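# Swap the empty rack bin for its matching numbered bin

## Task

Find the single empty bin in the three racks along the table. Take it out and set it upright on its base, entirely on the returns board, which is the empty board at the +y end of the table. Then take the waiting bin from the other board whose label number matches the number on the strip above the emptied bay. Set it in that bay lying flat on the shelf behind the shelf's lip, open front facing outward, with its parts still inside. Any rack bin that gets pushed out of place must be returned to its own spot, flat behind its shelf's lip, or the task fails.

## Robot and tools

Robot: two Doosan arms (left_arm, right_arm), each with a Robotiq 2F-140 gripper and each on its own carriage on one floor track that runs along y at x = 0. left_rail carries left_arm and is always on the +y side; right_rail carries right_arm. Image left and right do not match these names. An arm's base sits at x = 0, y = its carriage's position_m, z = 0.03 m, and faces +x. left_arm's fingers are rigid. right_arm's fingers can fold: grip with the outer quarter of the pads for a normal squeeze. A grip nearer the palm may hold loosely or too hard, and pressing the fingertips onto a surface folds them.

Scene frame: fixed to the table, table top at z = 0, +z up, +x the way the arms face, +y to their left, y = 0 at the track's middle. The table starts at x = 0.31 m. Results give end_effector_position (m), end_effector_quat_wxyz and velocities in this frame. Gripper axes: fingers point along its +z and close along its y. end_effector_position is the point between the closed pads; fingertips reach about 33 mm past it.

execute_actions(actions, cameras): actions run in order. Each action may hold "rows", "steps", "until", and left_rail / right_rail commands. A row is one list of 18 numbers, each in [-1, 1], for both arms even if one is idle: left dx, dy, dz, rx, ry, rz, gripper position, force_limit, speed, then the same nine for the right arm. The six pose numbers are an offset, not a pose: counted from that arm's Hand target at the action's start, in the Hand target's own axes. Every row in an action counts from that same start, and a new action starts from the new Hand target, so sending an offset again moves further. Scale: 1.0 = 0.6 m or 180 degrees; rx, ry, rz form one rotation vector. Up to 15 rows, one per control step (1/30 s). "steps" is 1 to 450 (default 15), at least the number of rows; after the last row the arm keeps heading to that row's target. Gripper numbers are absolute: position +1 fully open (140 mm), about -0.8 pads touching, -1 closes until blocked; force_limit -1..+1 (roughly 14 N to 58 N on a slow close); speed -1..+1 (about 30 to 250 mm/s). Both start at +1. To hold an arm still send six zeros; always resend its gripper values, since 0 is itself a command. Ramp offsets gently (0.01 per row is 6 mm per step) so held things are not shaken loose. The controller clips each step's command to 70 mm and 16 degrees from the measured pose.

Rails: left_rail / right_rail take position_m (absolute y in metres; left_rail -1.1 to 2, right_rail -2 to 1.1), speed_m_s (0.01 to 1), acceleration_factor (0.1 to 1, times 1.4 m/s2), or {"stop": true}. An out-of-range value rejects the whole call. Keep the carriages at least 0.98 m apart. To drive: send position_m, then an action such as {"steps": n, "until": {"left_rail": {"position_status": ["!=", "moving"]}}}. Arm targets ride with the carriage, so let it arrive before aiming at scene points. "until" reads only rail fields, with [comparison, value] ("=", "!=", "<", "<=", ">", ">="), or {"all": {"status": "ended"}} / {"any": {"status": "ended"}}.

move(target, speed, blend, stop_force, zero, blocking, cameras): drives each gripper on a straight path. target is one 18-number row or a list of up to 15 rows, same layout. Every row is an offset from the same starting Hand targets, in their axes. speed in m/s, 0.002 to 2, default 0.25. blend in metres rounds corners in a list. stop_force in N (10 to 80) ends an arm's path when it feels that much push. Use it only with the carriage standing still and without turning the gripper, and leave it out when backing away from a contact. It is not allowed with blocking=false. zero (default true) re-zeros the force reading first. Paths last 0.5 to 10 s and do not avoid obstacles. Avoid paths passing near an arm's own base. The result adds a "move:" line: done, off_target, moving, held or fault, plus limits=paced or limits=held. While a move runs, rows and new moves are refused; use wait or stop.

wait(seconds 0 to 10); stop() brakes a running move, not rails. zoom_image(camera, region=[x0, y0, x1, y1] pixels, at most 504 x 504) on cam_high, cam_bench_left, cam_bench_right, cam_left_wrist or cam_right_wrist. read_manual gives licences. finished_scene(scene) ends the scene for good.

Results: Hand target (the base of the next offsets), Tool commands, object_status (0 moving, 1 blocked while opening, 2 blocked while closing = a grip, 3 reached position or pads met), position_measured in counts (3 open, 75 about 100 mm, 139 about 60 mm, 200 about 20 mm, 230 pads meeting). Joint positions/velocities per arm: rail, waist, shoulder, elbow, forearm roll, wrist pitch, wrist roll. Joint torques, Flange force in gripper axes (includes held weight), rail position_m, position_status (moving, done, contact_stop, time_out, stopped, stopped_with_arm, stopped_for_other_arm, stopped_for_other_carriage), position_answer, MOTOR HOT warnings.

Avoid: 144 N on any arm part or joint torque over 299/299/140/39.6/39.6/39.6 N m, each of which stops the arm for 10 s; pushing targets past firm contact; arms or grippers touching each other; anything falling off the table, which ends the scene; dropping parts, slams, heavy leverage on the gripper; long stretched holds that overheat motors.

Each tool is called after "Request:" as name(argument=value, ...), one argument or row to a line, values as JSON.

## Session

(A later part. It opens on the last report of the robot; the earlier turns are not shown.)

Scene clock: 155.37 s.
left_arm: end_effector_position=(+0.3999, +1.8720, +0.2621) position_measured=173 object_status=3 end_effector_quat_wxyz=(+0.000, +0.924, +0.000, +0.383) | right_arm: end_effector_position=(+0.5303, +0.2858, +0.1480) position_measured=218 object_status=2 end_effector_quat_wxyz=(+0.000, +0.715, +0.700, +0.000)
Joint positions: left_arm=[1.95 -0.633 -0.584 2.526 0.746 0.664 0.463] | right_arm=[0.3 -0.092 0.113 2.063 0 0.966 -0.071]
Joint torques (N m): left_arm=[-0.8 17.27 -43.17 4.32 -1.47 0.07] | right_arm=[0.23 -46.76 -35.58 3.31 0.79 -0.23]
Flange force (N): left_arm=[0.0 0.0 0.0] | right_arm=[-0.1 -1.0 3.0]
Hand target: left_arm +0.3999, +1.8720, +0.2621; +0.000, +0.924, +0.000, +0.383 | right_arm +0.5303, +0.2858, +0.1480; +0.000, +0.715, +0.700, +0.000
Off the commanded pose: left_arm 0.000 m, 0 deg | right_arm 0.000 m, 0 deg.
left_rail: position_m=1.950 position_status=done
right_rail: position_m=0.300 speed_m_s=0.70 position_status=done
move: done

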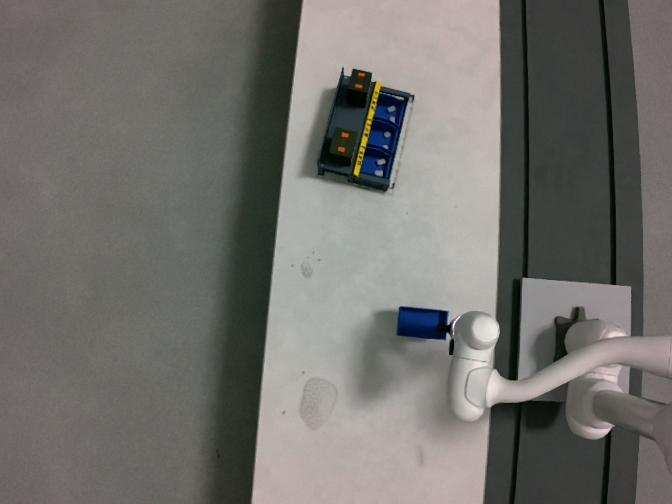

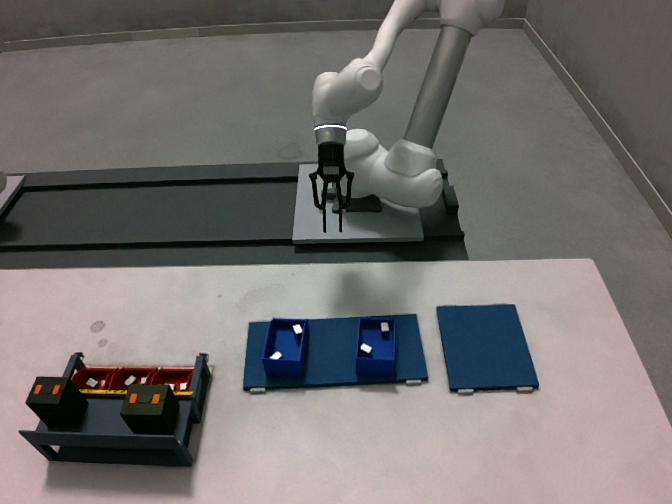

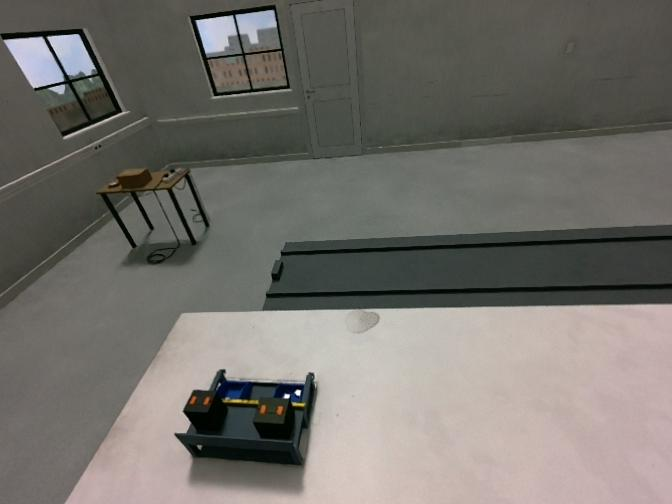

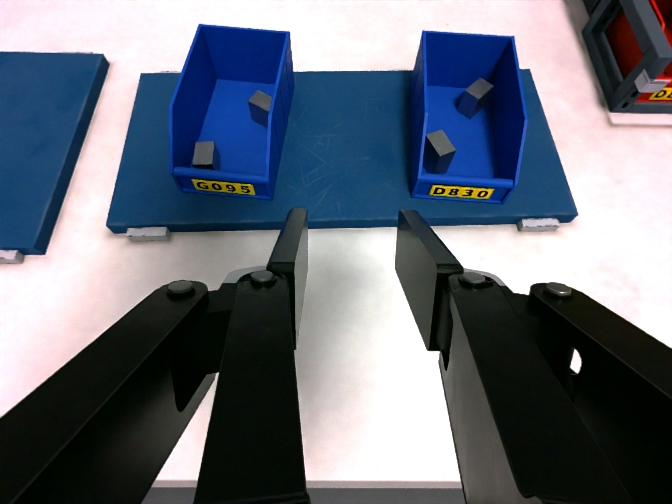

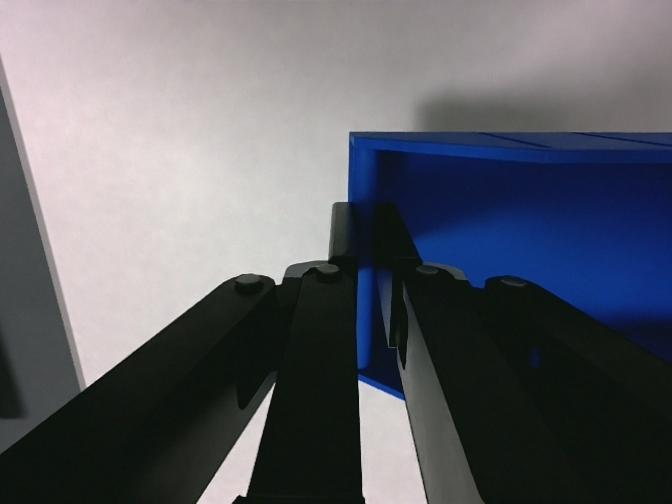

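Request:
move(
  target=[0,0,0,0,0,0,-0.35,1,1,0,0,0.1,0,0,0,-0.98,0,-1],
  speed=0.1,
  cameras=[],
)

Request:
move(
  target=[0,0,0,0,0,0,-0.35,1,1,0,0,0.12,0,0,0,-0.98,0,-1],
  speed=0.02,
  stop_force=10,
  cameras=["cam_right_wrist"],
)

Request:
execute_actions(
  actions=[
    {"rows":[[0,0,0,0,0,0,-0.35,1,1,0,0,-0.002,0,0,0,-0.98,0,-1]],"steps":10},
    {"rows":[[0,0,0,0,0,0,-0.35,1,1,0,0,0,0,0,0,-0.3,0,-1]],"steps":45},
  ],
  cameras=[],
)

Request:
move(
  target=[
    [0,0,0,0,0,0,-0.35,1,1,0,0,-0.5,0,0,0,-0.3,0,-1],
  ],
  cameras=["cam_right_wrist","cam_high"],
)

Scene clock: 169.80 s.
left_arm: end_effector_position=(+0.3999, +1.8720, +0.2621) position_measured=173 object_status=3 end_effector_quat_wxyz=(+0.000, +0.924, +0.000, +0.383) | right_arm: end_effector_position=(+0.5303, +0.2858, +0.0881) position_measured=218 object_status=2 end_effector_quat_wxyz=(+0.000, +0.715, +0.700, +0.000)
Joint positions: left_arm=[1.95 -0.633 -0.584 2.526 0.746 0.664 0.464] | right_arm=[0.3 -0.092 0.182 2.117 0 0.843 -0.071]
Joint torques (N m): left_arm=[-0.37 17.36 -43.39 4.13 -1.59 0.14] | right_arm=[0.43 -52.04 -32.68 2.86 0.71 -0.23]
Flange force (N): left_arm=[0.0 0.0 0.0] | right_arm=[0.1 -0.1 4.4]
Hand target: left_arm +0.3999, +1.8720, +0.2621; +0.000, +0.924, +0.000, +0.383 | right_arm +0.5303, +0.2858, +0.0880; +0.000, +0.715, +0.700, +0.000
Off the commanded pose: left_arm 0.000 m, 0 deg | right_arm 0.000 m, 0 deg.
left_rail: position_m=1.950 position_status=done
right_rail: position_m=0.300 speed_m_s=0.70 position_status=done
move: done
No camera images: "cameras" was empty.

Scene clock: 171.90 s.
left_arm: end_effector_position=(+0.3999, +1.8720, +0.2621) position_measured=173 object_status=3 end_effector_quat_wxyz=(+0.000, +0.924, +0.000, +0.383) | right_arm: end_effector_position=(+0.5304, +0.2858, +0.0590) position_measured=218 object_status=2 end_effector_quat_wxyz=(+0.000, +0.715, +0.700, +0.000)
Joint positions: left_arm=[1.95 -0.633 -0.584 2.526 0.746 0.664 0.464] | right_arm=[0.3 -0.092 0.219 2.139 0 0.783 -0.071]
Joint torques (N m): left_arm=[-0.49 17.68 -43.13 4.11 -1.49 0.2] | right_arm=[0.09 -33.56 -20.01 2.73 -1.02 -0.26]
Flange force (N): left_arm=[0.0 0.0 0.0] | right_arm=[1.1 -7.3 -34.6]
Hand target: left_arm +0.3999, +1.8720, +0.2621; +0.000, +0.924, +0.000, +0.383 | right_arm +0.5304, +0.2858, +0.0590; +0.000, +0.715, +0.700, +0.000 (not the last commanded pose)
Off the commanded pose: left_arm 0.000 m, 0 deg | right_arm 0.043 m, 0 deg.
left_rail: position_m=1.950 position_status=done
right_rail: position_m=0.300 speed_m_s=0.70 position_status=done
move: contact (right_arm)
Images, in order (width x height): cam_right_wrist 672x504.

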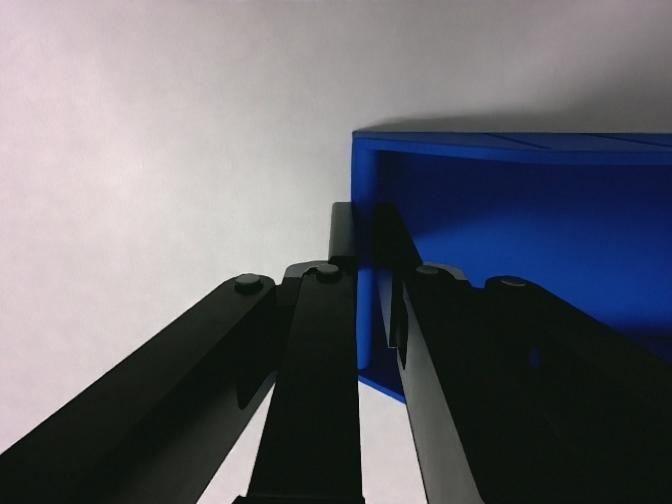

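Scene clock: 173.93 s.
left_arm: end_effector_position=(+0.3999, +1.8720, +0.2621) position_measured=173 object_status=3 end_effector_quat_wxyz=(+0.000, +0.924, +0.000, +0.383) | right_arm: end_effector_position=(+0.5304, +0.2858, +0.0602) position_measured=167 object_status=3 end_effector_quat_wxyz=(+0.000, +0.715, +0.700, +0.000)
Joint positions: left_arm=[1.95 -0.633 -0.584 2.526 0.746 0.664 0.464] | right_arm=[0.3 -0.092 0.218 2.138 0 0.786 -0.071]
Joint torques (N m): left_arm=[-0.15 16.98 -43.2 4.12 -1.51 0.26] | right_arm=[0.55 -51.72 -30.21 2.78 0.94 -0.23]
Flange force (N): left_arm=[0.0 0.0 0.0] | right_arm=[-0.1 -2.0 1.4]
Flange force at the end of the 1st action (N): left_arm=[0.0 0.0 0.0] | right_arm=[0.4 0.3 4.1]
Hand target: left_arm +0.3999, +1.8720, +0.2621; +0.000, +0.924, +0.000, +0.383 | right_arm +0.5304, +0.2858, +0.0602; +0.000, +0.715, +0.700, +0.000
Off the commanded pose: left_arm 0.000 m, 0 deg | right_arm 0.000 m, 0 deg.
left_rail: position_m=1.950 position_status=done
right_rail: position_m=0.300 speed_m_s=0.70 position_status=done
No camera images: "cameras" was empty.

Scene clock: 175.67 s.
left_arm: end_effector_position=(+0.3999, +1.8720, +0.2621) position_measured=173 object_status=3 end_effector_quat_wxyz=(+0.000, +0.924, +0.000, +0.383) | right_arm: end_effector_position=(+0.5304, +0.2858, +0.3602) position_measured=167 object_status=3 end_effector_quat_wxyz=(+0.000, +0.715, +0.700, +0.000)
Joint positions: left_arm=[1.95 -0.633 -0.584 2.526 0.746 0.664 0.464] | right_arm=[0.3 -0.092 -0.03 1.798 0 1.374 -0.071]
Joint torques (N m): left_arm=[-0.35 16.94 -43.12 4.16 -1.5 0.13] | right_arm=[0.34 -37.11 -41.33 3.9 0.42 -0.18]
Flange force (N): left_arm=[0.0 0.0 0.0] | right_arm=[0.0 -1.6 0.1]
Hand target: left_arm +0.3999, +1.8720, +0.2621; +0.000, +0.924, +0.000, +0.383 | right_arm +0.5304, +0.2858, +0.3602; +0.000, +0.715, +0.700, +0.000
Off the commanded pose: left_arm 0.000 m, 0 deg | right_arm 0.000 m, 0 deg.
left_rail: position_m=1.950 position_status=done
right_rail: position_m=0.300 speed_m_s=0.70 position_status=done
move: done
Images, in order (width x height): cam_high 672x504, cam_right_wrist 672x504.

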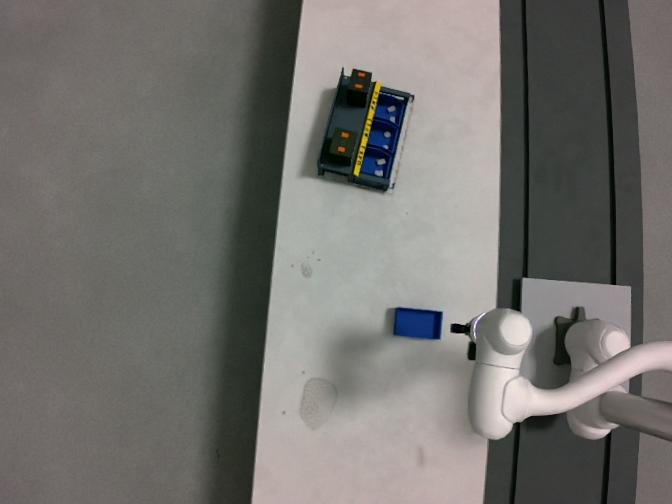

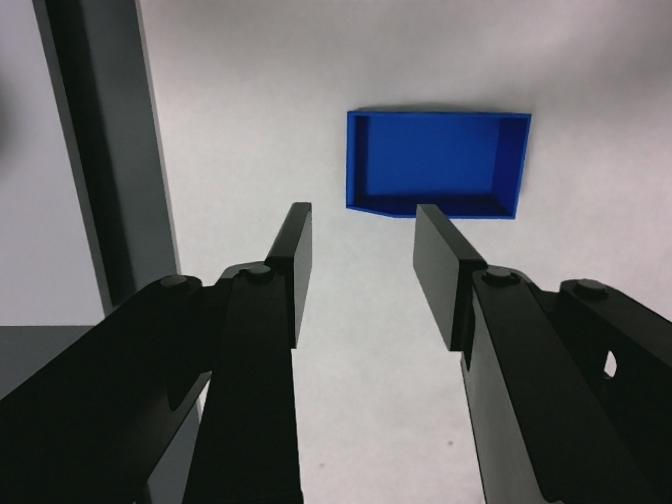

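Request:
move(
  target=[0,0,0,0,-0.25,0,-0.35,1,1,0,0,0,0,0,0,-0.3,0,-1],
  cameras=[],
)

Request:
move(
  target=[0.29,-0.19,0.09,0,0,-0.468,-0.28,0,-0.5,0,0,0,0,0,0,-0.3,0,-1],
  cameras=["cam_left_wrist"],
)

Scene clock: 190.10 s.
left_arm: end_effector_position=(+0.3999, +1.8720, +0.2621) position_measured=173 object_status=3 end_effector_quat_wxyz=(+0.000, +1.000, +0.000, +0.000) | right_arm: end_effector_position=(+0.5304, +0.2858, +0.3602) position_measured=167 object_status=3 end_effector_quat_wxyz=(+0.000, +0.715, +0.700, +0.000)
Joint positions: left_arm=[1.95 -0.277 -0.19 2.121 0 1.211 1.293] | right_arm=[0.3 -0.092 -0.03 1.798 0 1.374 -0.071]
Joint torques (N m): left_arm=[-0.13 -19.63 -40.65 4.29 -0.65 0.07] | right_arm=[0.24 -37.66 -41.41 3.94 0.91 -0.19]
Flange force (N): left_arm=[-2.2 -0.6 1.4] | right_arm=[-0.1 -0.6 1.5]
Hand target: left_arm +0.3999, +1.8720, +0.2621; +0.000, +1.000, +0.000, +0.000 | right_arm +0.5304, +0.2858, +0.3602; +0.000, +0.715, +0.700, +0.000
Off the commanded pose: left_arm 0.000 m, 0 deg | right_arm 0.000 m, 0 deg.
left_rail: position_m=1.950 position_status=done
right_rail: position_m=0.300 speed_m_s=0.70 position_status=done
move: done
No camera images: "cameras" was empty.

Scene clock: 193.60 s.
left_arm: end_effector_position=(+0.5739, +1.9860, +0.2081) position_measured=164 object_status=3 end_effector_quat_wxyz=(+0.000, +0.742, +0.671, +0.000) | right_arm: end_effector_position=(+0.5304, +0.2858, +0.3602) position_measured=167 object_status=3 end_effector_quat_wxyz=(+0.000, +0.715, +0.700, +0.000)
Joint positions: left_arm=[1.95 0.003 0.125 1.923 0 1.093 0.103] | right_arm=[0.3 -0.092 -0.03 1.798 0 1.374 -0.071]
Joint torques (N m): left_arm=[-0.37 -47.41 -38.52 3.97 -0.62 0.07] | right_arm=[0 -37.76 -41.57 3.97 0.92 -0.21]
Flange force (N): left_arm=[-0.1 -5.9 -0.8] | right_arm=[0.4 -0.8 2.0]
Hand target: left_arm +0.5739, +1.9860, +0.2081; +0.000, +0.742, +0.671, +0.000 | right_arm +0.5304, +0.2858, +0.3602; +0.000, +0.715, +0.700, +0.000
Off the commanded pose: left_arm 0.000 m, 0 deg | right_arm 0.000 m, 0 deg.
left_rail: position_m=1.950 position_status=done
right_rail: position_m=0.300 speed_m_s=0.70 position_status=done
move: done
Images, in order (width x height): cam_left_wrist 672x504.

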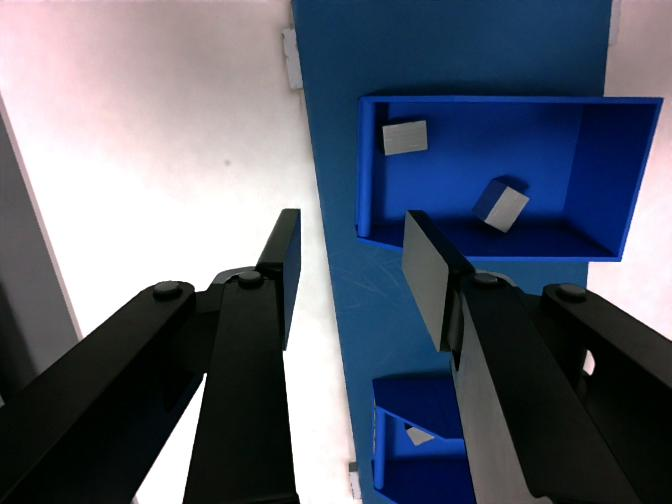

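Request:
move(
  target=[0.007,0.019,0.178,0,0,0,-0.33,0,-0.5,0,0,0,0,0,0,-0.3,0,-1],
  speed=0.12,
  cameras=["cam_left_wrist"],
)

Scene clock: 205.03 s.
left_arm: end_effector_position=(+0.5857, +1.9890, +0.1013) position_measured=171 object_status=3 end_effector_quat_wxyz=(+0.000, +0.742, +0.671, +0.000) | right_arm: end_effector_position=(+0.5304, +0.2858, +0.3602) position_measured=167 object_status=3 end_effector_quat_wxyz=(+0.000, +0.715, +0.700, +0.000)
Joint positions: left_arm=[1.95 0.008 0.245 2.003 0 0.894 0.108] | right_arm=[0.3 -0.092 -0.03 1.798 0 1.374 -0.071]
Joint torques (N m): left_arm=[0.14 -54.05 -33.76 3.53 -0.72 0.2] | right_arm=[0.15 -37.63 -41.46 4 0.87 -0.22]
Flange force (N): left_arm=[-1.3 -6.5 -3.9] | right_arm=[0.6 -1.1 1.8]
Hand target: left_arm +0.5857, +1.9890, +0.1013; +0.000, +0.742, +0.671, +0.000 | right_arm +0.5304, +0.2858, +0.3602; +0.000, +0.715, +0.700, +0.000
Off the commanded pose: left_arm 0.000 m, 0 deg | right_arm 0.000 m, 0 deg.
left_rail: position_m=1.950 position_status=done
right_rail: position_m=0.300 speed_m_s=0.70 position_status=done
move: done
Images, in order (width x height): cam_left_wrist 672x504.

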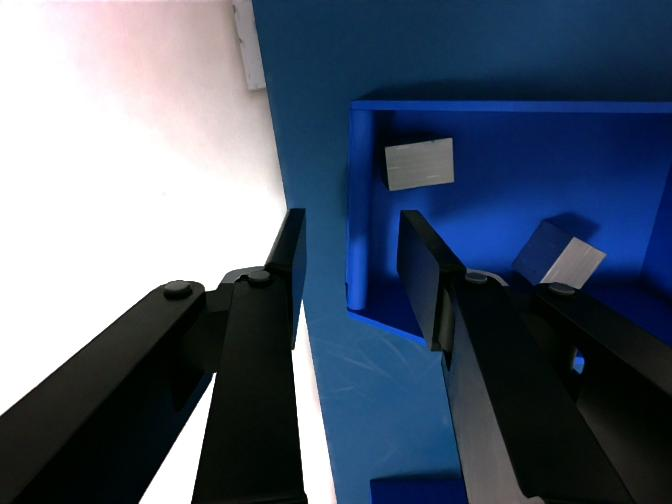

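Request:
move(
  target=[0.002,0.009,0.0427,0,0,0,-0.33,0,-0.5,0,0,0,0,0,0,-0.3,0,-1],
  speed=0.04,
  stop_force=12,
  cameras=["cam_left_wrist"],
)

Request:
execute_actions(
  actions=[
    {"rows":[[0,0,0,0,0,0,-1,-1,-1,0,0,0,0,0,0,-0.3,0,-1]],"steps":75},
    {"rows":[[0,0,0,0,0,0,-0.98,1,-1,0,0,0,0,0,0,-0.3,0,-1]],"steps":30},
  ],
  cameras=[],
)

Request:
move(
  target=[0,0,-0.1,0,0,0,-0.98,1,-1,0,0,0,0,0,0,-0.3,0,-1],
  speed=0.05,
  cameras=["cam_left_wrist","cam_bench_left"],
)

Request:
zoom_image(
  camera="cam_bench_left",
  region=[300, 240, 460, 400],
)

Scene clock: 218.87 s.
left_arm: end_effector_position=(+0.5912, +1.9897, +0.0756) position_measured=171 object_status=3 end_effector_quat_wxyz=(+0.000, +0.742, +0.671, +0.000) | right_arm: end_effector_position=(+0.5304, +0.2858, +0.3602) position_measured=167 object_status=3 end_effector_quat_wxyz=(+0.000, +0.715, +0.700, +0.000)
Joint positions: left_arm=[1.95 0.009 0.282 2.012 0 0.848 0.109] | right_arm=[0.3 -0.092 -0.03 1.798 0 1.374 -0.071]
Joint torques (N m): left_arm=[0.03 -57.95 -32.45 3.41 -0.57 0.13] | right_arm=[0.14 -38.54 -41.69 3.96 0.86 -0.17]
Flange force (N): left_arm=[-0.7 -4.1 -1.8] | right_arm=[0.1 0.2 2.1]
Hand target: left_arm +0.5912, +1.9897, +0.0756; +0.000, +0.742, +0.671, +0.000 | right_arm +0.5304, +0.2858, +0.3602; +0.000, +0.715, +0.700, +0.000
Off the commanded pose: left_arm 0.000 m, 0 deg | right_arm 0.000 m, 0 deg.
left_rail: position_m=1.950 position_status=done
right_rail: position_m=0.300 speed_m_s=0.70 position_status=done
move: done
Images, in order (width x height): cam_left_wrist 672x504.

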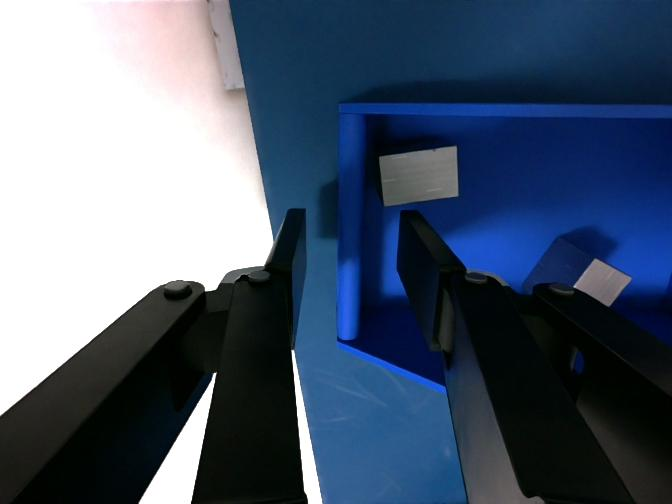

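Scene clock: 222.57 s.
left_arm: end_effector_position=(+0.5912, +1.9897, +0.0757) position_measured=219 object_status=2 end_effector_quat_wxyz=(+0.000, +0.742, +0.671, +0.000) | right_arm: end_effector_position=(+0.5304, +0.2858, +0.3602) position_measured=167 object_status=3 end_effector_quat_wxyz=(+0.000, +0.715, +0.700, +0.000)
Joint positions: left_arm=[1.95 0.009 0.282 2.012 0 0.848 0.109] | right_arm=[0.3 -0.092 -0.03 1.798 0 1.374 -0.071]
Joint torques (N m): left_arm=[-1.34 -47.49 -28.24 2.97 -2.42 0.3] | right_arm=[0.64 -38.07 -41.7 3.93 0.87 -0.22]
Flange force (N): left_arm=[0.4 -9.0 -20.6] | right_arm=[-0.4 -0.6 1.9]
Flange force at the end of the 1st action (N): left_arm=[0.6 -4.4 -7.4] | right_arm=[-1.3 -1.5 2.0]
Hand target: left_arm +0.5912, +1.9897, +0.0756; +0.000, +0.742, +0.671, +0.000 | right_arm +0.5304, +0.2858, +0.3602; +0.000, +0.715, +0.700, +0.000
Off the commanded pose: left_arm 0.000 m, 0 deg | right_arm 0.000 m, 0 deg.
left_rail: position_m=1.950 position_status=done
right_rail: position_m=0.300 speed_m_s=0.70 position_status=done
No camera images: "cameras" was empty.

Scene clock: 224.13 s.
left_arm: end_effector_position=(+0.5911, +1.9897, +0.1356) position_measured=219 object_status=2 end_effector_quat_wxyz=(+0.000, +0.742, +0.671, +0.000) | right_arm: end_effector_position=(+0.5304, +0.2858, +0.3602) position_measured=167 object_status=3 end_effector_quat_wxyz=(+0.000, +0.715, +0.700, +0.000)
Joint positions: left_arm=[1.95 0.009 0.216 1.964 0 0.961 0.109] | right_arm=[0.3 -0.092 -0.03 1.798 0 1.374 -0.071]
Joint torques (N m): left_arm=[-0.07 -56.8 -37.9 3.64 -1.04 0.17] | right_arm=[0.31 -37.74 -41.43 3.97 0.91 -0.19]
Flange force (N): left_arm=[-0.7 -5.2 2.8] | right_arm=[0.0 -0.6 1.2]
Hand target: left_arm +0.5912, +1.9897, +0.1356; +0.000, +0.742, +0.671, +0.000 | right_arm +0.5304, +0.2858, +0.3602; +0.000, +0.715, +0.700, +0.000
Off the commanded pose: left_arm 0.000 m, 0 deg | right_arm 0.000 m, 0 deg.
left_rail: position_m=1.950 position_status=done
right_rail: position_m=0.300 speed_m_s=0.70 position_status=done
move: done
Images, in order (width x height): cam_bench_left 672x504, cam_left_wrist 672x504.

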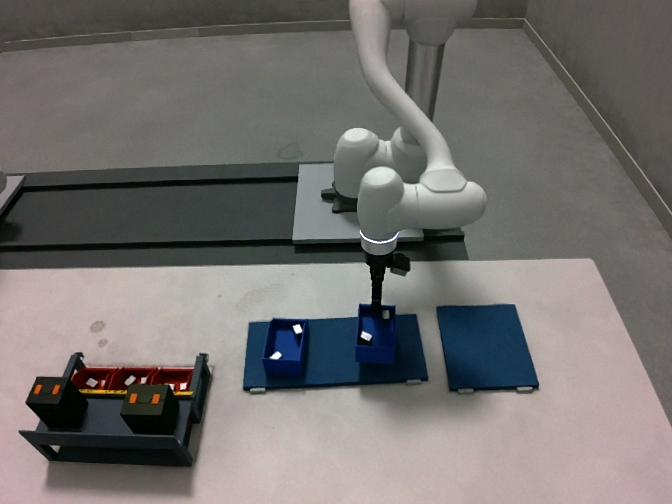

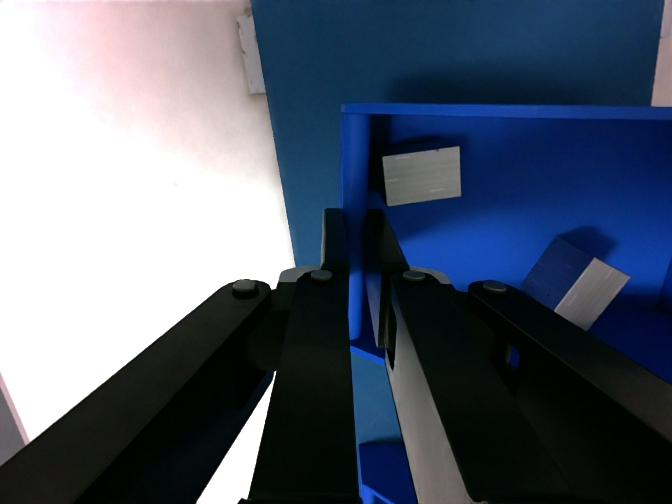

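Scaled by 3.150 from the camera's 672x504 image, which has a finer 960x720 frame.

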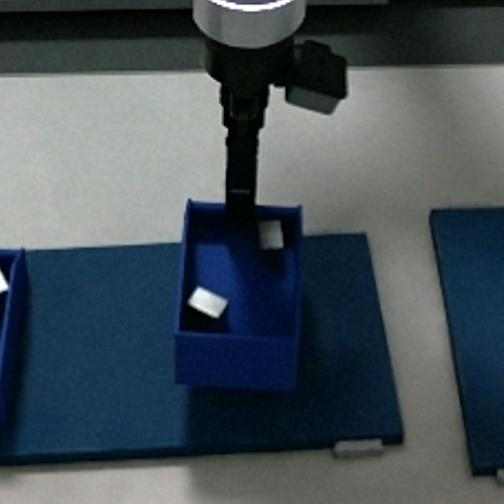

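Request:
move(
  target=[0,-0.09,-0.44,0,0,-0.0317,-0.98,1,-1,0,0,0,0,0,0,-0.3,0,-1],
  speed=0.15,
  cameras=[],
)

Request:
execute_actions(
  actions=[
    {"right_rail":{"position_m":-0.6,"acceleration_factor":0.6},"steps":250,"until":{"right_rail":{"position_status":["!=","moving"]}}},
    {"left_rail":{"position_m":0.6,"acceleration_factor":0.25,"speed_m_s":0.6},"steps":300,"until":{"left_rail":{"position_status":["!=","moving"]}}},
  ],
  cameras=["cam_high"],
)

Request:
move(
  target=[0,0,0.5,0,0,0,-0.98,1,-1,0,0,0,0,0,0,-0.3,0,-1],
  speed=0.15,
  cameras=[],
)

Request:
move(
  target=[0,0,0.12,0,0,0,-0.98,1,-1,0,0,0,0,0,0,-0.3,0,-1],
  speed=0.02,
  stop_force=12,
  cameras=["cam_left_wrist","cam_high"],
)

Scene clock: 244.37 s.
left_arm: end_effector_position=(+0.5374, +1.9951, +0.3996) position_measured=219 object_status=2 end_effector_quat_wxyz=(+0.000, +0.707, +0.707, +0.000) | right_arm: end_effector_position=(+0.5304, +0.2858, +0.3602) position_measured=167 object_status=3 end_effector_quat_wxyz=(+0.000, +0.715, +0.700, +0.000)
Joint positions: left_arm=[1.95 0.02 -0.026 1.723 0 1.445 0.021] | right_arm=[0.3 -0.092 -0.03 1.798 0 1.374 -0.071]
Joint torques (N m): left_arm=[-0.28 -37.92 -45.01 4.46 -0.76 0.12] | right_arm=[0.82 -38.05 -41.81 3.99 0.85 -0.2]
Flange force (N): left_arm=[-0.1 -6.7 5.2] | right_arm=[-1.3 -0.8 2.0]
Hand target: left_arm +0.5374, +1.9951, +0.3996; +0.000, +0.707, +0.707, +0.000 | right_arm +0.5304, +0.2858, +0.3602; +0.000, +0.715, +0.700, +0.000
Off the commanded pose: left_arm 0.000 m, 0 deg | right_arm 0.000 m, 0 deg.
left_rail: position_m=1.950 position_status=done
right_rail: position_m=0.300 speed_m_s=0.70 position_status=done
move: done
No camera images: "cameras" was empty.

Scene clock: 250.73 s.
left_arm: end_effector_position=(+0.5374, +0.6451, +0.3996) position_measured=219 object_status=2 end_effector_quat_wxyz=(+0.000, +0.707, +0.707, +0.000) | right_arm: end_effector_position=(+0.5304, -0.6142, +0.3602) position_measured=167 object_status=3 end_effector_quat_wxyz=(+0.000, +0.715, +0.700, +0.000)
Joint positions: left_arm=[0.6 0.02 -0.026 1.723 0 1.445 0.021] | right_arm=[-0.6 -0.092 -0.03 1.798 0 1.374 -0.071]
Joint torques (N m): left_arm=[0.07 -38.87 -45.71 4.51 -0.94 0.12] | right_arm=[0.59 -37.67 -41.49 4.08 0.92 -0.21]
Flange force (N): left_arm=[-0.6 -6.4 6.0] | right_arm=[-0.4 -0.9 1.5]
Flange force at the end of the 1st action (N): left_arm=[-0.6 -6.3 6.3] | right_arm=[-2.7 -0.3 1.7]
Hand target: left_arm +0.5374, +0.6451, +0.3996; +0.000, +0.707, +0.707, +0.000 | right_arm +0.5304, -0.6142, +0.3602; +0.000, +0.715, +0.700, +0.000
Tool commands: left_gripper/position=-0.98 left_gripper/force_limit=+1.0 left_gripper/speed=-1.0 right_gripper/position=-0.3 right_gripper/force_limit=+0.0 right_gripper/speed=-1.0
Off the commanded pose: left_arm 0.000 m, 0 deg | right_arm 0.000 m, 0 deg.
left_rail: position_m=0.600 speed_m_s=0.60 position_status=done
right_rail: position_m=-0.600 speed_m_s=0.70 position_status=done
Images, in order (width x height): cam_high 672x504.

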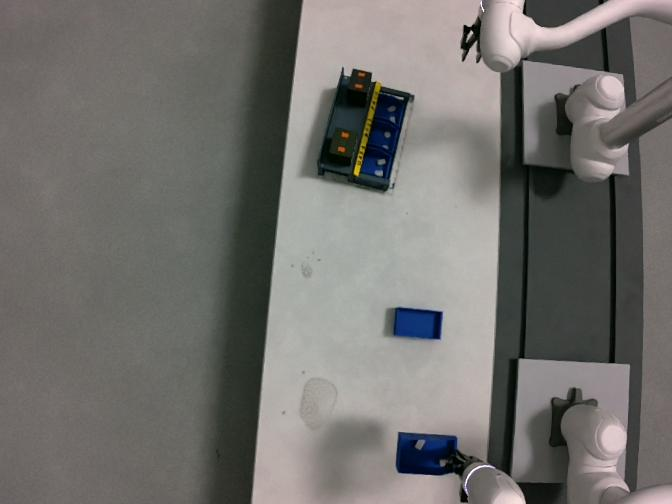

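Scene clock: 253.23 s.
left_arm: end_effector_position=(+0.5374, +0.6451, +0.0997) position_measured=219 object_status=2 end_effector_quat_wxyz=(+0.000, +0.707, +0.707, +0.000) | right_arm: end_effector_position=(+0.5304, -0.6142, +0.3602) position_measured=167 object_status=3 end_effector_quat_wxyz=(+0.000, +0.715, +0.700, +0.000)
Joint positions: left_arm=[0.6 0.02 0.18 2.092 0 0.87 0.021] | right_arm=[-0.6 -0.092 -0.03 1.798 0 1.374 -0.071]
Joint torques (N m): left_arm=[-0.16 -51.44 -35.07 3.42 -0.96 0.16] | right_arm=[0.95 -37.98 -41.66 3.99 0.95 -0.21]
Flange force (N): left_arm=[-0.1 -3.7 2.5] | right_arm=[-1.5 -0.7 2.0]
Hand target: left_arm +0.5374, +0.6451, +0.0996; +0.000, +0.707, +0.707, +0.000 | right_arm +0.5304, -0.6142, +0.3602; +0.000, +0.715, +0.700, +0.000
Off the commanded pose: left_arm 0.000 m, 0 deg | right_arm 0.000 m, 0 deg.
left_rail: position_m=0.600 speed_m_s=0.60 position_status=done
right_rail: position_m=-0.600 speed_m_s=0.70 position_status=done
move: done
No camera images: "cameras" was empty.

Scene clock: 256.00 s.
left_arm: end_effector_position=(+0.5376, +0.6451, +0.0572) position_measured=219 object_status=2 end_effector_quat_wxyz=(+0.000, +0.707, +0.707, +0.000) | right_arm: end_effector_position=(+0.5304, -0.6142, +0.3602) position_measured=167 object_status=3 end_effector_quat_wxyz=(+0.000, +0.715, +0.700, +0.000)
Joint positions: left_arm=[0.6 0.02 0.234 2.124 0 0.783 0.021] | right_arm=[-0.6 -0.092 -0.03 1.798 0 1.374 -0.071]
Joint torques (N m): left_arm=[-1 -21.2 -16.51 3.12 -5.41 0.19] | right_arm=[0.49 -37.88 -41.73 3.95 0.95 -0.23]
Flange force (N): left_arm=[0.4 -16.1 -62.3] | right_arm=[-0.2 -1.0 2.3]
Hand target: left_arm +0.5376, +0.6451, +0.0571; +0.000, +0.707, +0.707, +0.000 (not the last commanded pose) | right_arm +0.5304, -0.6142, +0.3602; +0.000, +0.715, +0.700, +0.000
Off the commanded pose: left_arm 0.030 m, 0 deg | right_arm 0.000 m, 0 deg.
left_rail: position_m=0.600 speed_m_s=0.60 position_status=done
right_rail: position_m=-0.600 speed_m_s=0.70 position_status=done
move: contact (left_arm)
Images, in order (width x height): cam_high 672x504, cam_left_wrist 672x504.

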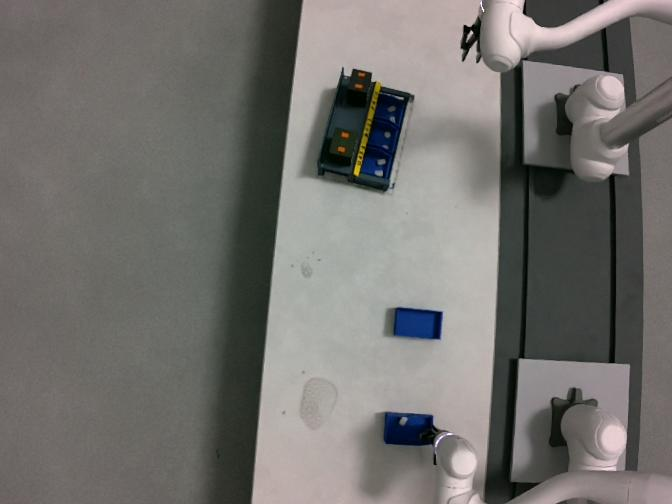

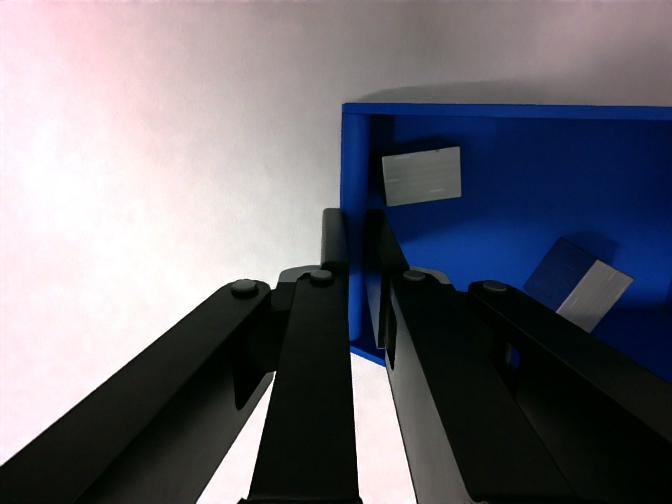

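Request:
execute_actions(
  actions=[
    {"rows":[[0,0,-0.002,0,0,0,-0.98,1,-1,0,0,0,0,0,0,-0.3,0,-1]],"steps":10},
    {"rows":[[0,0,0,0,0,0,-0.35,1,-1,0,0,0,0,0,0,-0.3,0,-1]],"steps":45},
  ],
  cameras=[],
)

Request:
move(
  target=[
    [0,0,-0.25,0,0,0,-0.35,1,-1,0,0,0,0,0,0,-0.3,0,-1],
    [-0.595,0,-0.25,0,0,0,-0.35,1,-1,0,0,0,0,0,0,-0.3,0,-1],
  ],
  cameras=["cam_left_wrist","cam_high"],
)

Scene clock: 267.83 s.
left_arm: end_effector_position=(+0.5376, +0.6451, +0.0583) position_measured=173 object_status=3 end_effector_quat_wxyz=(+0.000, +0.707, +0.707, +0.000) | right_arm: end_effector_position=(+0.5304, -0.6142, +0.3602) position_measured=167 object_status=3 end_effector_quat_wxyz=(+0.000, +0.715, +0.700, +0.000)
Joint positions: left_arm=[0.6 0.02 0.232 2.123 0 0.786 0.021] | right_arm=[-0.6 -0.092 -0.03 1.798 0 1.374 -0.071]
Joint torques (N m): left_arm=[0.35 -50.89 -30.41 3.21 -0.62 0.13] | right_arm=[0.25 -37.14 -41.63 3.96 0.9 -0.16]
Flange force (N): left_arm=[-0.9 -3.9 -3.1] | right_arm=[-0.1 -1.9 1.6]
Flange force at the end of the 1st action (N): left_arm=[0.0 -5.3 -0.1] | right_arm=[0.2 -0.7 1.6]
Hand target: left_arm +0.5376, +0.6451, +0.0583; +0.000, +0.707, +0.707, +0.000 | right_arm +0.5304, -0.6142, +0.3602; +0.000, +0.715, +0.700, +0.000
Off the commanded pose: left_arm 0.000 m, 0 deg | right_arm 0.000 m, 0 deg.
left_rail: position_m=0.600 speed_m_s=0.60 position_status=done
right_rail: position_m=-0.600 speed_m_s=0.70 position_status=done
No camera images: "cameras" was empty.

Scene clock: 270.77 s.
left_arm: end_effector_position=(+0.5372, +0.2882, +0.2083) position_measured=173 object_status=3 end_effector_quat_wxyz=(+0.000, +0.707, +0.707, +0.000) | right_arm: end_effector_position=(+0.5304, -0.6142, +0.3602) position_measured=167 object_status=3 end_effector_quat_wxyz=(+0.000, +0.715, +0.700, +0.000)
Joint positions: left_arm=[0.6 -0.582 0.195 1.839 0 1.107 -0.581] | right_arm=[-0.6 -0.092 -0.03 1.798 0 1.374 -0.071]
Joint torques (N m): left_arm=[-0.17 -54.44 -38.83 4.05 -0.59 0.53] | right_arm=[0.04 -37.91 -41.63 3.95 0.91 -0.24]
Flange force (N): left_arm=[3.7 -6.1 -1.1] | right_arm=[0.6 -0.7 2.1]
Hand target: left_arm +0.5372, +0.2881, +0.2083; +0.000, +0.707, +0.707, +0.000 | right_arm +0.5304, -0.6142, +0.3602; +0.000, +0.715, +0.700, +0.000
Off the commanded pose: left_arm 0.000 m, 0 deg | right_arm 0.000 m, 0 deg.
left_rail: position_m=0.600 speed_m_s=0.60 position_status=done
right_rail: position_m=-0.600 speed_m_s=0.70 position_status=done
move: done
Images, in order (width x height): cam_high 672x504, cam_left_wrist 672x504.

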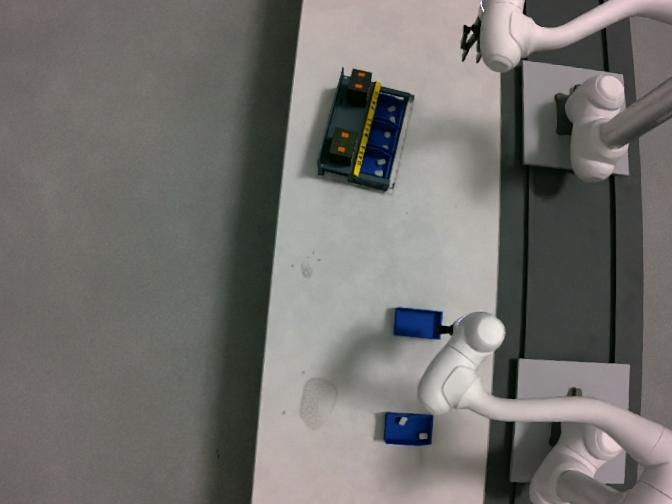

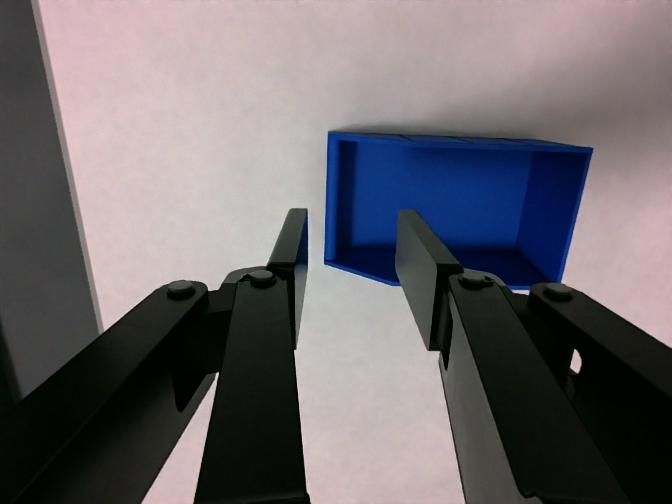

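Request:
move(
  target=[0,-0.02,0.18,0,0,0,-0.35,1,-1,0,0,0,0,0,0,-0.3,0,-1],
  speed=0.15,
  cameras=["cam_left_wrist"],
)

Scene clock: 314.47 s.
left_arm: end_effector_position=(+0.5252, +0.2881, +0.1004) position_measured=173 object_status=3 end_effector_quat_wxyz=(+0.000, +0.707, +0.707, +0.000) | right_arm: end_effector_position=(+0.5304, -0.6142, +0.3602) position_measured=167 object_status=3 end_effector_quat_wxyz=(+0.000, +0.715, +0.700, +0.000)
Joint positions: left_arm=[0.6 -0.592 0.279 1.959 0 0.904 -0.592] | right_arm=[-0.6 -0.092 -0.03 1.798 0 1.374 -0.071]
Joint torques (N m): left_arm=[0.44 -58.9 -35.26 3.54 -0.59 0.13] | right_arm=[0.77 -38.2 -41.63 4 0.94 -0.2]
Flange force (N): left_arm=[3.4 -6.7 -1.2] | right_arm=[-1.2 -0.1 2.4]
Hand target: left_arm +0.5252, +0.2881, +0.1003; +0.000, +0.707, +0.707, +0.000 | right_arm +0.5304, -0.6142, +0.3602; +0.000, +0.715, +0.700, +0.000
Off the commanded pose: left_arm 0.000 m, 0 deg | right_arm 0.000 m, 0 deg.
left_rail: position_m=0.600 speed_m_s=0.60 position_status=done
right_rail: position_m=-0.600 speed_m_s=0.70 position_status=done
move: done
Images, in order (width x height): cam_left_wrist 672x504.

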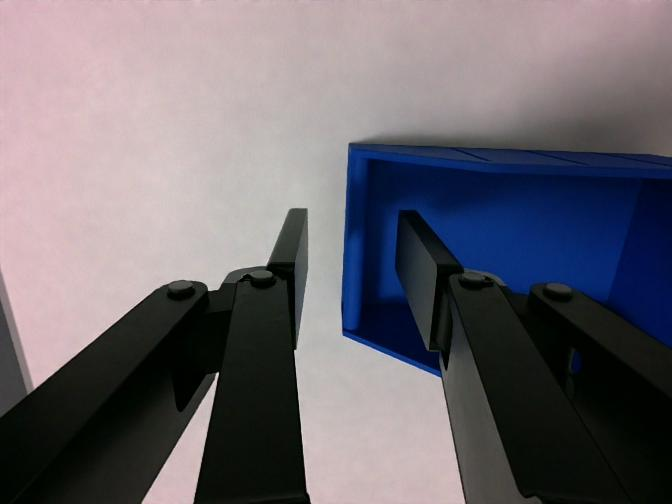

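Wall ~355; good. Descend and grip.

Request:
move(
  target=[0,0,0.08,0,0,0,-0.35,1,-1,0,0,0,0,0,0,-0.3,0,-1],
  speed=0.04,
  stop_force=12,
  cameras=[],
)

Request:
execute_actions(
  actions=[
    {"rows":[[0,0,-0.002,0,0,0,-0.35,1,-1,0,0,0,0,0,0,-0.3,0,-1]],"steps":10},
    {"rows":[[0,0,0,0,0,0,-1,-1,-1,0,0,0,0,0,0,-0.3,0,-1]],"steps":75},
    {"rows":[[0,0,0,0,0,0,-0.98,0,-1,0,0,0,0,0,0,-0.3,0,-1]],"steps":30},
  ],
  cameras=[],
)

Request:
move(
  target=[0,0,-0.07,0,0,0,-0.98,0,-1,0,0,0,0,0,0,-0.3,0,-1],
  speed=0.05,
  cameras=["cam_left_wrist"],
)

Scene clock: 327.60 s.
left_arm: end_effector_position=(+0.5252, +0.2881, +0.0523) position_measured=173 object_status=3 end_effector_quat_wxyz=(+0.000, +0.707, +0.707, +0.000) | right_arm: end_effector_position=(+0.5304, -0.6142, +0.3602) position_measured=167 object_status=3 end_effector_quat_wxyz=(+0.000, +0.715, +0.700, +0.000)
Joint positions: left_arm=[0.6 -0.592 0.334 1.993 0 0.815 -0.592] | right_arm=[-0.6 -0.092 -0.03 1.798 0 1.374 -0.071]
Joint torques (N m): left_arm=[0.32 -61.94 -31.16 3.22 -0.65 0.24] | right_arm=[0.41 -37.3 -41.41 3.98 0.91 -0.2]
Flange force (N): left_arm=[1.6 -3.9 -2.6] | right_arm=[-0.2 -1.6 1.3]
Hand target: left_arm +0.5252, +0.2881, +0.0523; +0.000, +0.707, +0.707, +0.000 | right_arm +0.5304, -0.6142, +0.3602; +0.000, +0.715, +0.700, +0.000
Off the commanded pose: left_arm 0.000 m, 0 deg | right_arm 0.000 m, 0 deg.
left_rail: position_m=0.600 speed_m_s=0.60 position_status=done
right_rail: position_m=-0.600 speed_m_s=0.70 position_status=done
move: done
No camera images: "cameras" was empty.

Scene clock: 331.63 s.
left_arm: end_effector_position=(+0.5252, +0.2881, +0.0535) position_measured=218 object_status=2 end_effector_quat_wxyz=(+0.000, +0.707, +0.707, +0.000) | right_arm: end_effector_position=(+0.5304, -0.6142, +0.3602) position_measured=167 object_status=3 end_effector_quat_wxyz=(+0.000, +0.715, +0.700, +0.000)
Joint positions: left_arm=[0.6 -0.592 0.332 1.992 0 0.817 -0.592] | right_arm=[-0.6 -0.092 -0.03 1.798 0 1.374 -0.071]
Joint torques (N m): left_arm=[0.13 -57.25 -29.02 3.33 -1.28 0.14] | right_arm=[0.75 -37.81 -41.73 3.9 0.86 -0.19]
Flange force (N): left_arm=[2.6 -4.5 -10.7] | right_arm=[-0.7 -1.3 2.2]
Flange force at the end of the 1st action (N): left_arm=[2.2 -4.3 -2.9] | right_arm=[-0.9 -0.6 2.0]
Flange force at the end of the 2nd action (N): left_arm=[2.2 -3.3 -4.0] | right_arm=[0.3 -0.4 2.1]
Hand target: left_arm +0.5252, +0.2881, +0.0535; +0.000, +0.707, +0.707, +0.000 | right_arm +0.5304, -0.6142, +0.3602; +0.000, +0.715, +0.700, +0.000
Off the commanded pose: left_arm 0.000 m, 0 deg | right_arm 0.000 m, 0 deg.
left_rail: position_m=0.600 speed_m_s=0.60 position_status=done
right_rail: position_m=-0.600 speed_m_s=0.70 position_status=done
No camera images: "cameras" was empty.

Scene clock: 332.83 s.
left_arm: end_effector_position=(+0.5252, +0.2881, +0.0955) position_measured=218 object_status=2 end_effector_quat_wxyz=(+0.000, +0.707, +0.707, +0.000) | right_arm: end_effector_position=(+0.5304, -0.6142, +0.3602) position_measured=167 object_status=3 end_effector_quat_wxyz=(+0.000, +0.715, +0.700, +0.000)
Joint positions: left_arm=[0.6 -0.592 0.284 1.963 0 0.895 -0.592] | right_arm=[-0.6 -0.092 -0.03 1.798 0 1.374 -0.071]
Joint torques (N m): left_arm=[-0.15 -60.77 -34.87 3.59 -0.85 0.13] | right_arm=[0.88 -37.72 -41.34 3.95 0.93 -0.2]
Flange force (N): left_arm=[2.9 -3.9 0.5] | right_arm=[-0.8 -0.7 1.5]
Hand target: left_arm +0.5252, +0.2881, +0.0955; +0.000, +0.707, +0.707, +0.000 | right_arm +0.5304, -0.6142, +0.3602; +0.000, +0.715, +0.700, +0.000
Off the commanded pose: left_arm 0.000 m, 0 deg | right_arm 0.000 m, 0 deg.
left_rail: position_m=0.600 speed_m_s=0.60 position_status=done
right_rail: position_m=-0.600 speed_m_s=0.70 position_status=done
move: done
Images, in order (width x height): cam_left_wrist 672x504.

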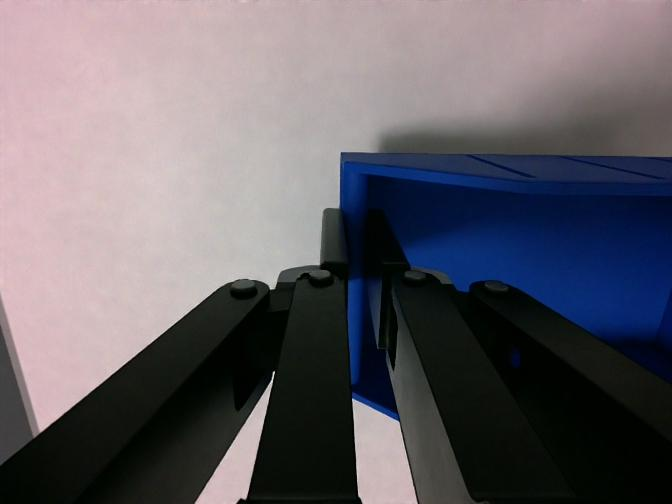

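Request:
move(
  target=[
    [0,0,-0.508,0,0,0,-0.98,0,-1,0,0,0,0,0,0,-0.3,0,-1],
    [0.52,0,-0.508,0,0,0,-0.98,0,-1,0,0,0,0,0,0,-0.3,0,-1],
  ],
  speed=0.18,
  blend=0.05,
  cameras=[],
)

Request:
execute_actions(
  actions=[
    {"left_rail":{"position_m":1.98,"speed_m_s":0.7,"acceleration_factor":0.25},"steps":240,"until":{"left_rail":{"position_status":["!=","moving"]}}},
  ],
  cameras=["cam_left_wrist","cam_bench_left"],
)

Scene clock: 345.53 s.
left_arm: end_effector_position=(+0.5254, +0.6001, +0.4003) position_measured=218 object_status=2 end_effector_quat_wxyz=(+0.000, +0.707, +0.707, +0.000) | right_arm: end_effector_position=(+0.5304, -0.6142, +0.3602) position_measured=167 object_status=3 end_effector_quat_wxyz=(+0.000, +0.715, +0.700, +0.000)
Joint positions: left_arm=[0.6 -0.066 -0.049 1.744 0 1.447 -0.065] | right_arm=[-0.6 -0.092 -0.03 1.798 0 1.374 -0.071]
Joint torques (N m): left_arm=[-0.14 -34.65 -43.82 4.36 -0.77 0.18] | right_arm=[1.17 -37.82 -41.69 4.01 0.89 -0.2]
Flange force (N): left_arm=[0.0 -6.2 2.7] | right_arm=[-1.5 -1.1 1.7]
Hand target: left_arm +0.5254, +0.6001, +0.4003; +0.000, +0.707, +0.707, +0.000 | right_arm +0.5304, -0.6142, +0.3602; +0.000, +0.715, +0.700, +0.000
Off the commanded pose: left_arm 0.000 m, 0 deg | right_arm 0.000 m, 0 deg.
left_rail: position_m=0.600 speed_m_s=0.60 position_status=done
right_rail: position_m=-0.600 speed_m_s=0.70 position_status=done
move: done
No camera images: "cameras" was empty.

Scene clock: 349.73 s.
left_arm: end_effector_position=(+0.5254, +1.9801, +0.4003) position_measured=218 object_status=2 end_effector_quat_wxyz=(+0.000, +0.707, +0.707, +0.000) | right_arm: end_effector_position=(+0.5304, -0.6142, +0.3602) position_measured=167 object_status=3 end_effector_quat_wxyz=(+0.000, +0.715, +0.700, +0.000)
Joint positions: left_arm=[1.98 -0.065 -0.049 1.744 0 1.447 -0.065] | right_arm=[-0.6 -0.092 -0.03 1.798 0 1.374 -0.071]
Joint torques (N m): left_arm=[0.38 -34.74 -44.13 4.38 -0.72 0.18] | right_arm=[0.33 -37.93 -41.55 3.96 0.91 -0.23]
Flange force (N): left_arm=[-0.8 -6.8 3.4] | right_arm=[0.4 -0.6 1.7]
Hand target: left_arm +0.5254, +1.9801, +0.4003; +0.000, +0.707, +0.707, +0.000 | right_arm +0.5304, -0.6142, +0.3602; +0.000, +0.715, +0.700, +0.000
Tool commands: left_gripper/position=-0.98 left_gripper/force_limit=+0.0 left_gripper/speed=-1.0 right_gripper/position=-0.3 right_gripper/force_limit=+0.0 right_gripper/speed=-1.0
Off the commanded pose: left_arm 0.000 m, 0 deg | right_arm 0.000 m, 0 deg.
left_rail: position_m=1.980 speed_m_s=0.70 position_status=done
right_rail: position_m=-0.600 speed_m_s=0.70 position_status=done
Images, in order (width x height): cam_bench_left 672x504, cam_left_wrist 672x504.

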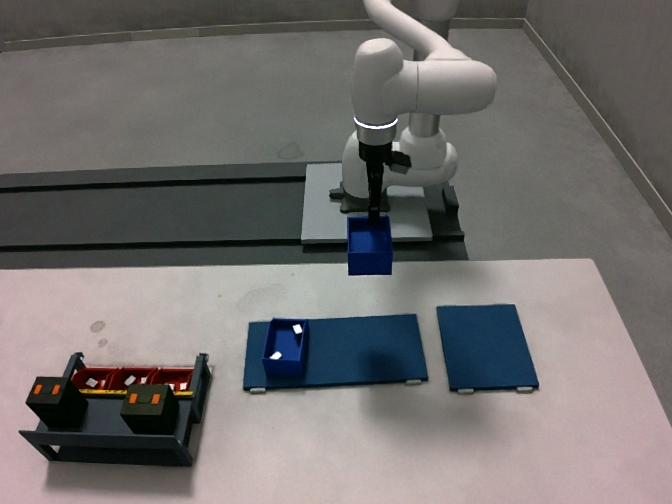

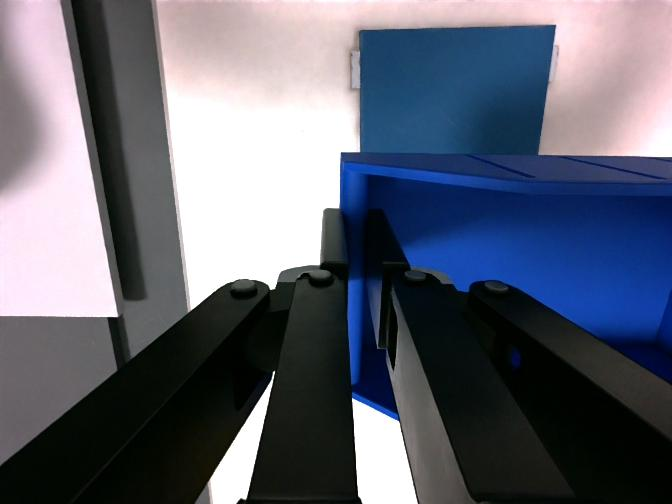

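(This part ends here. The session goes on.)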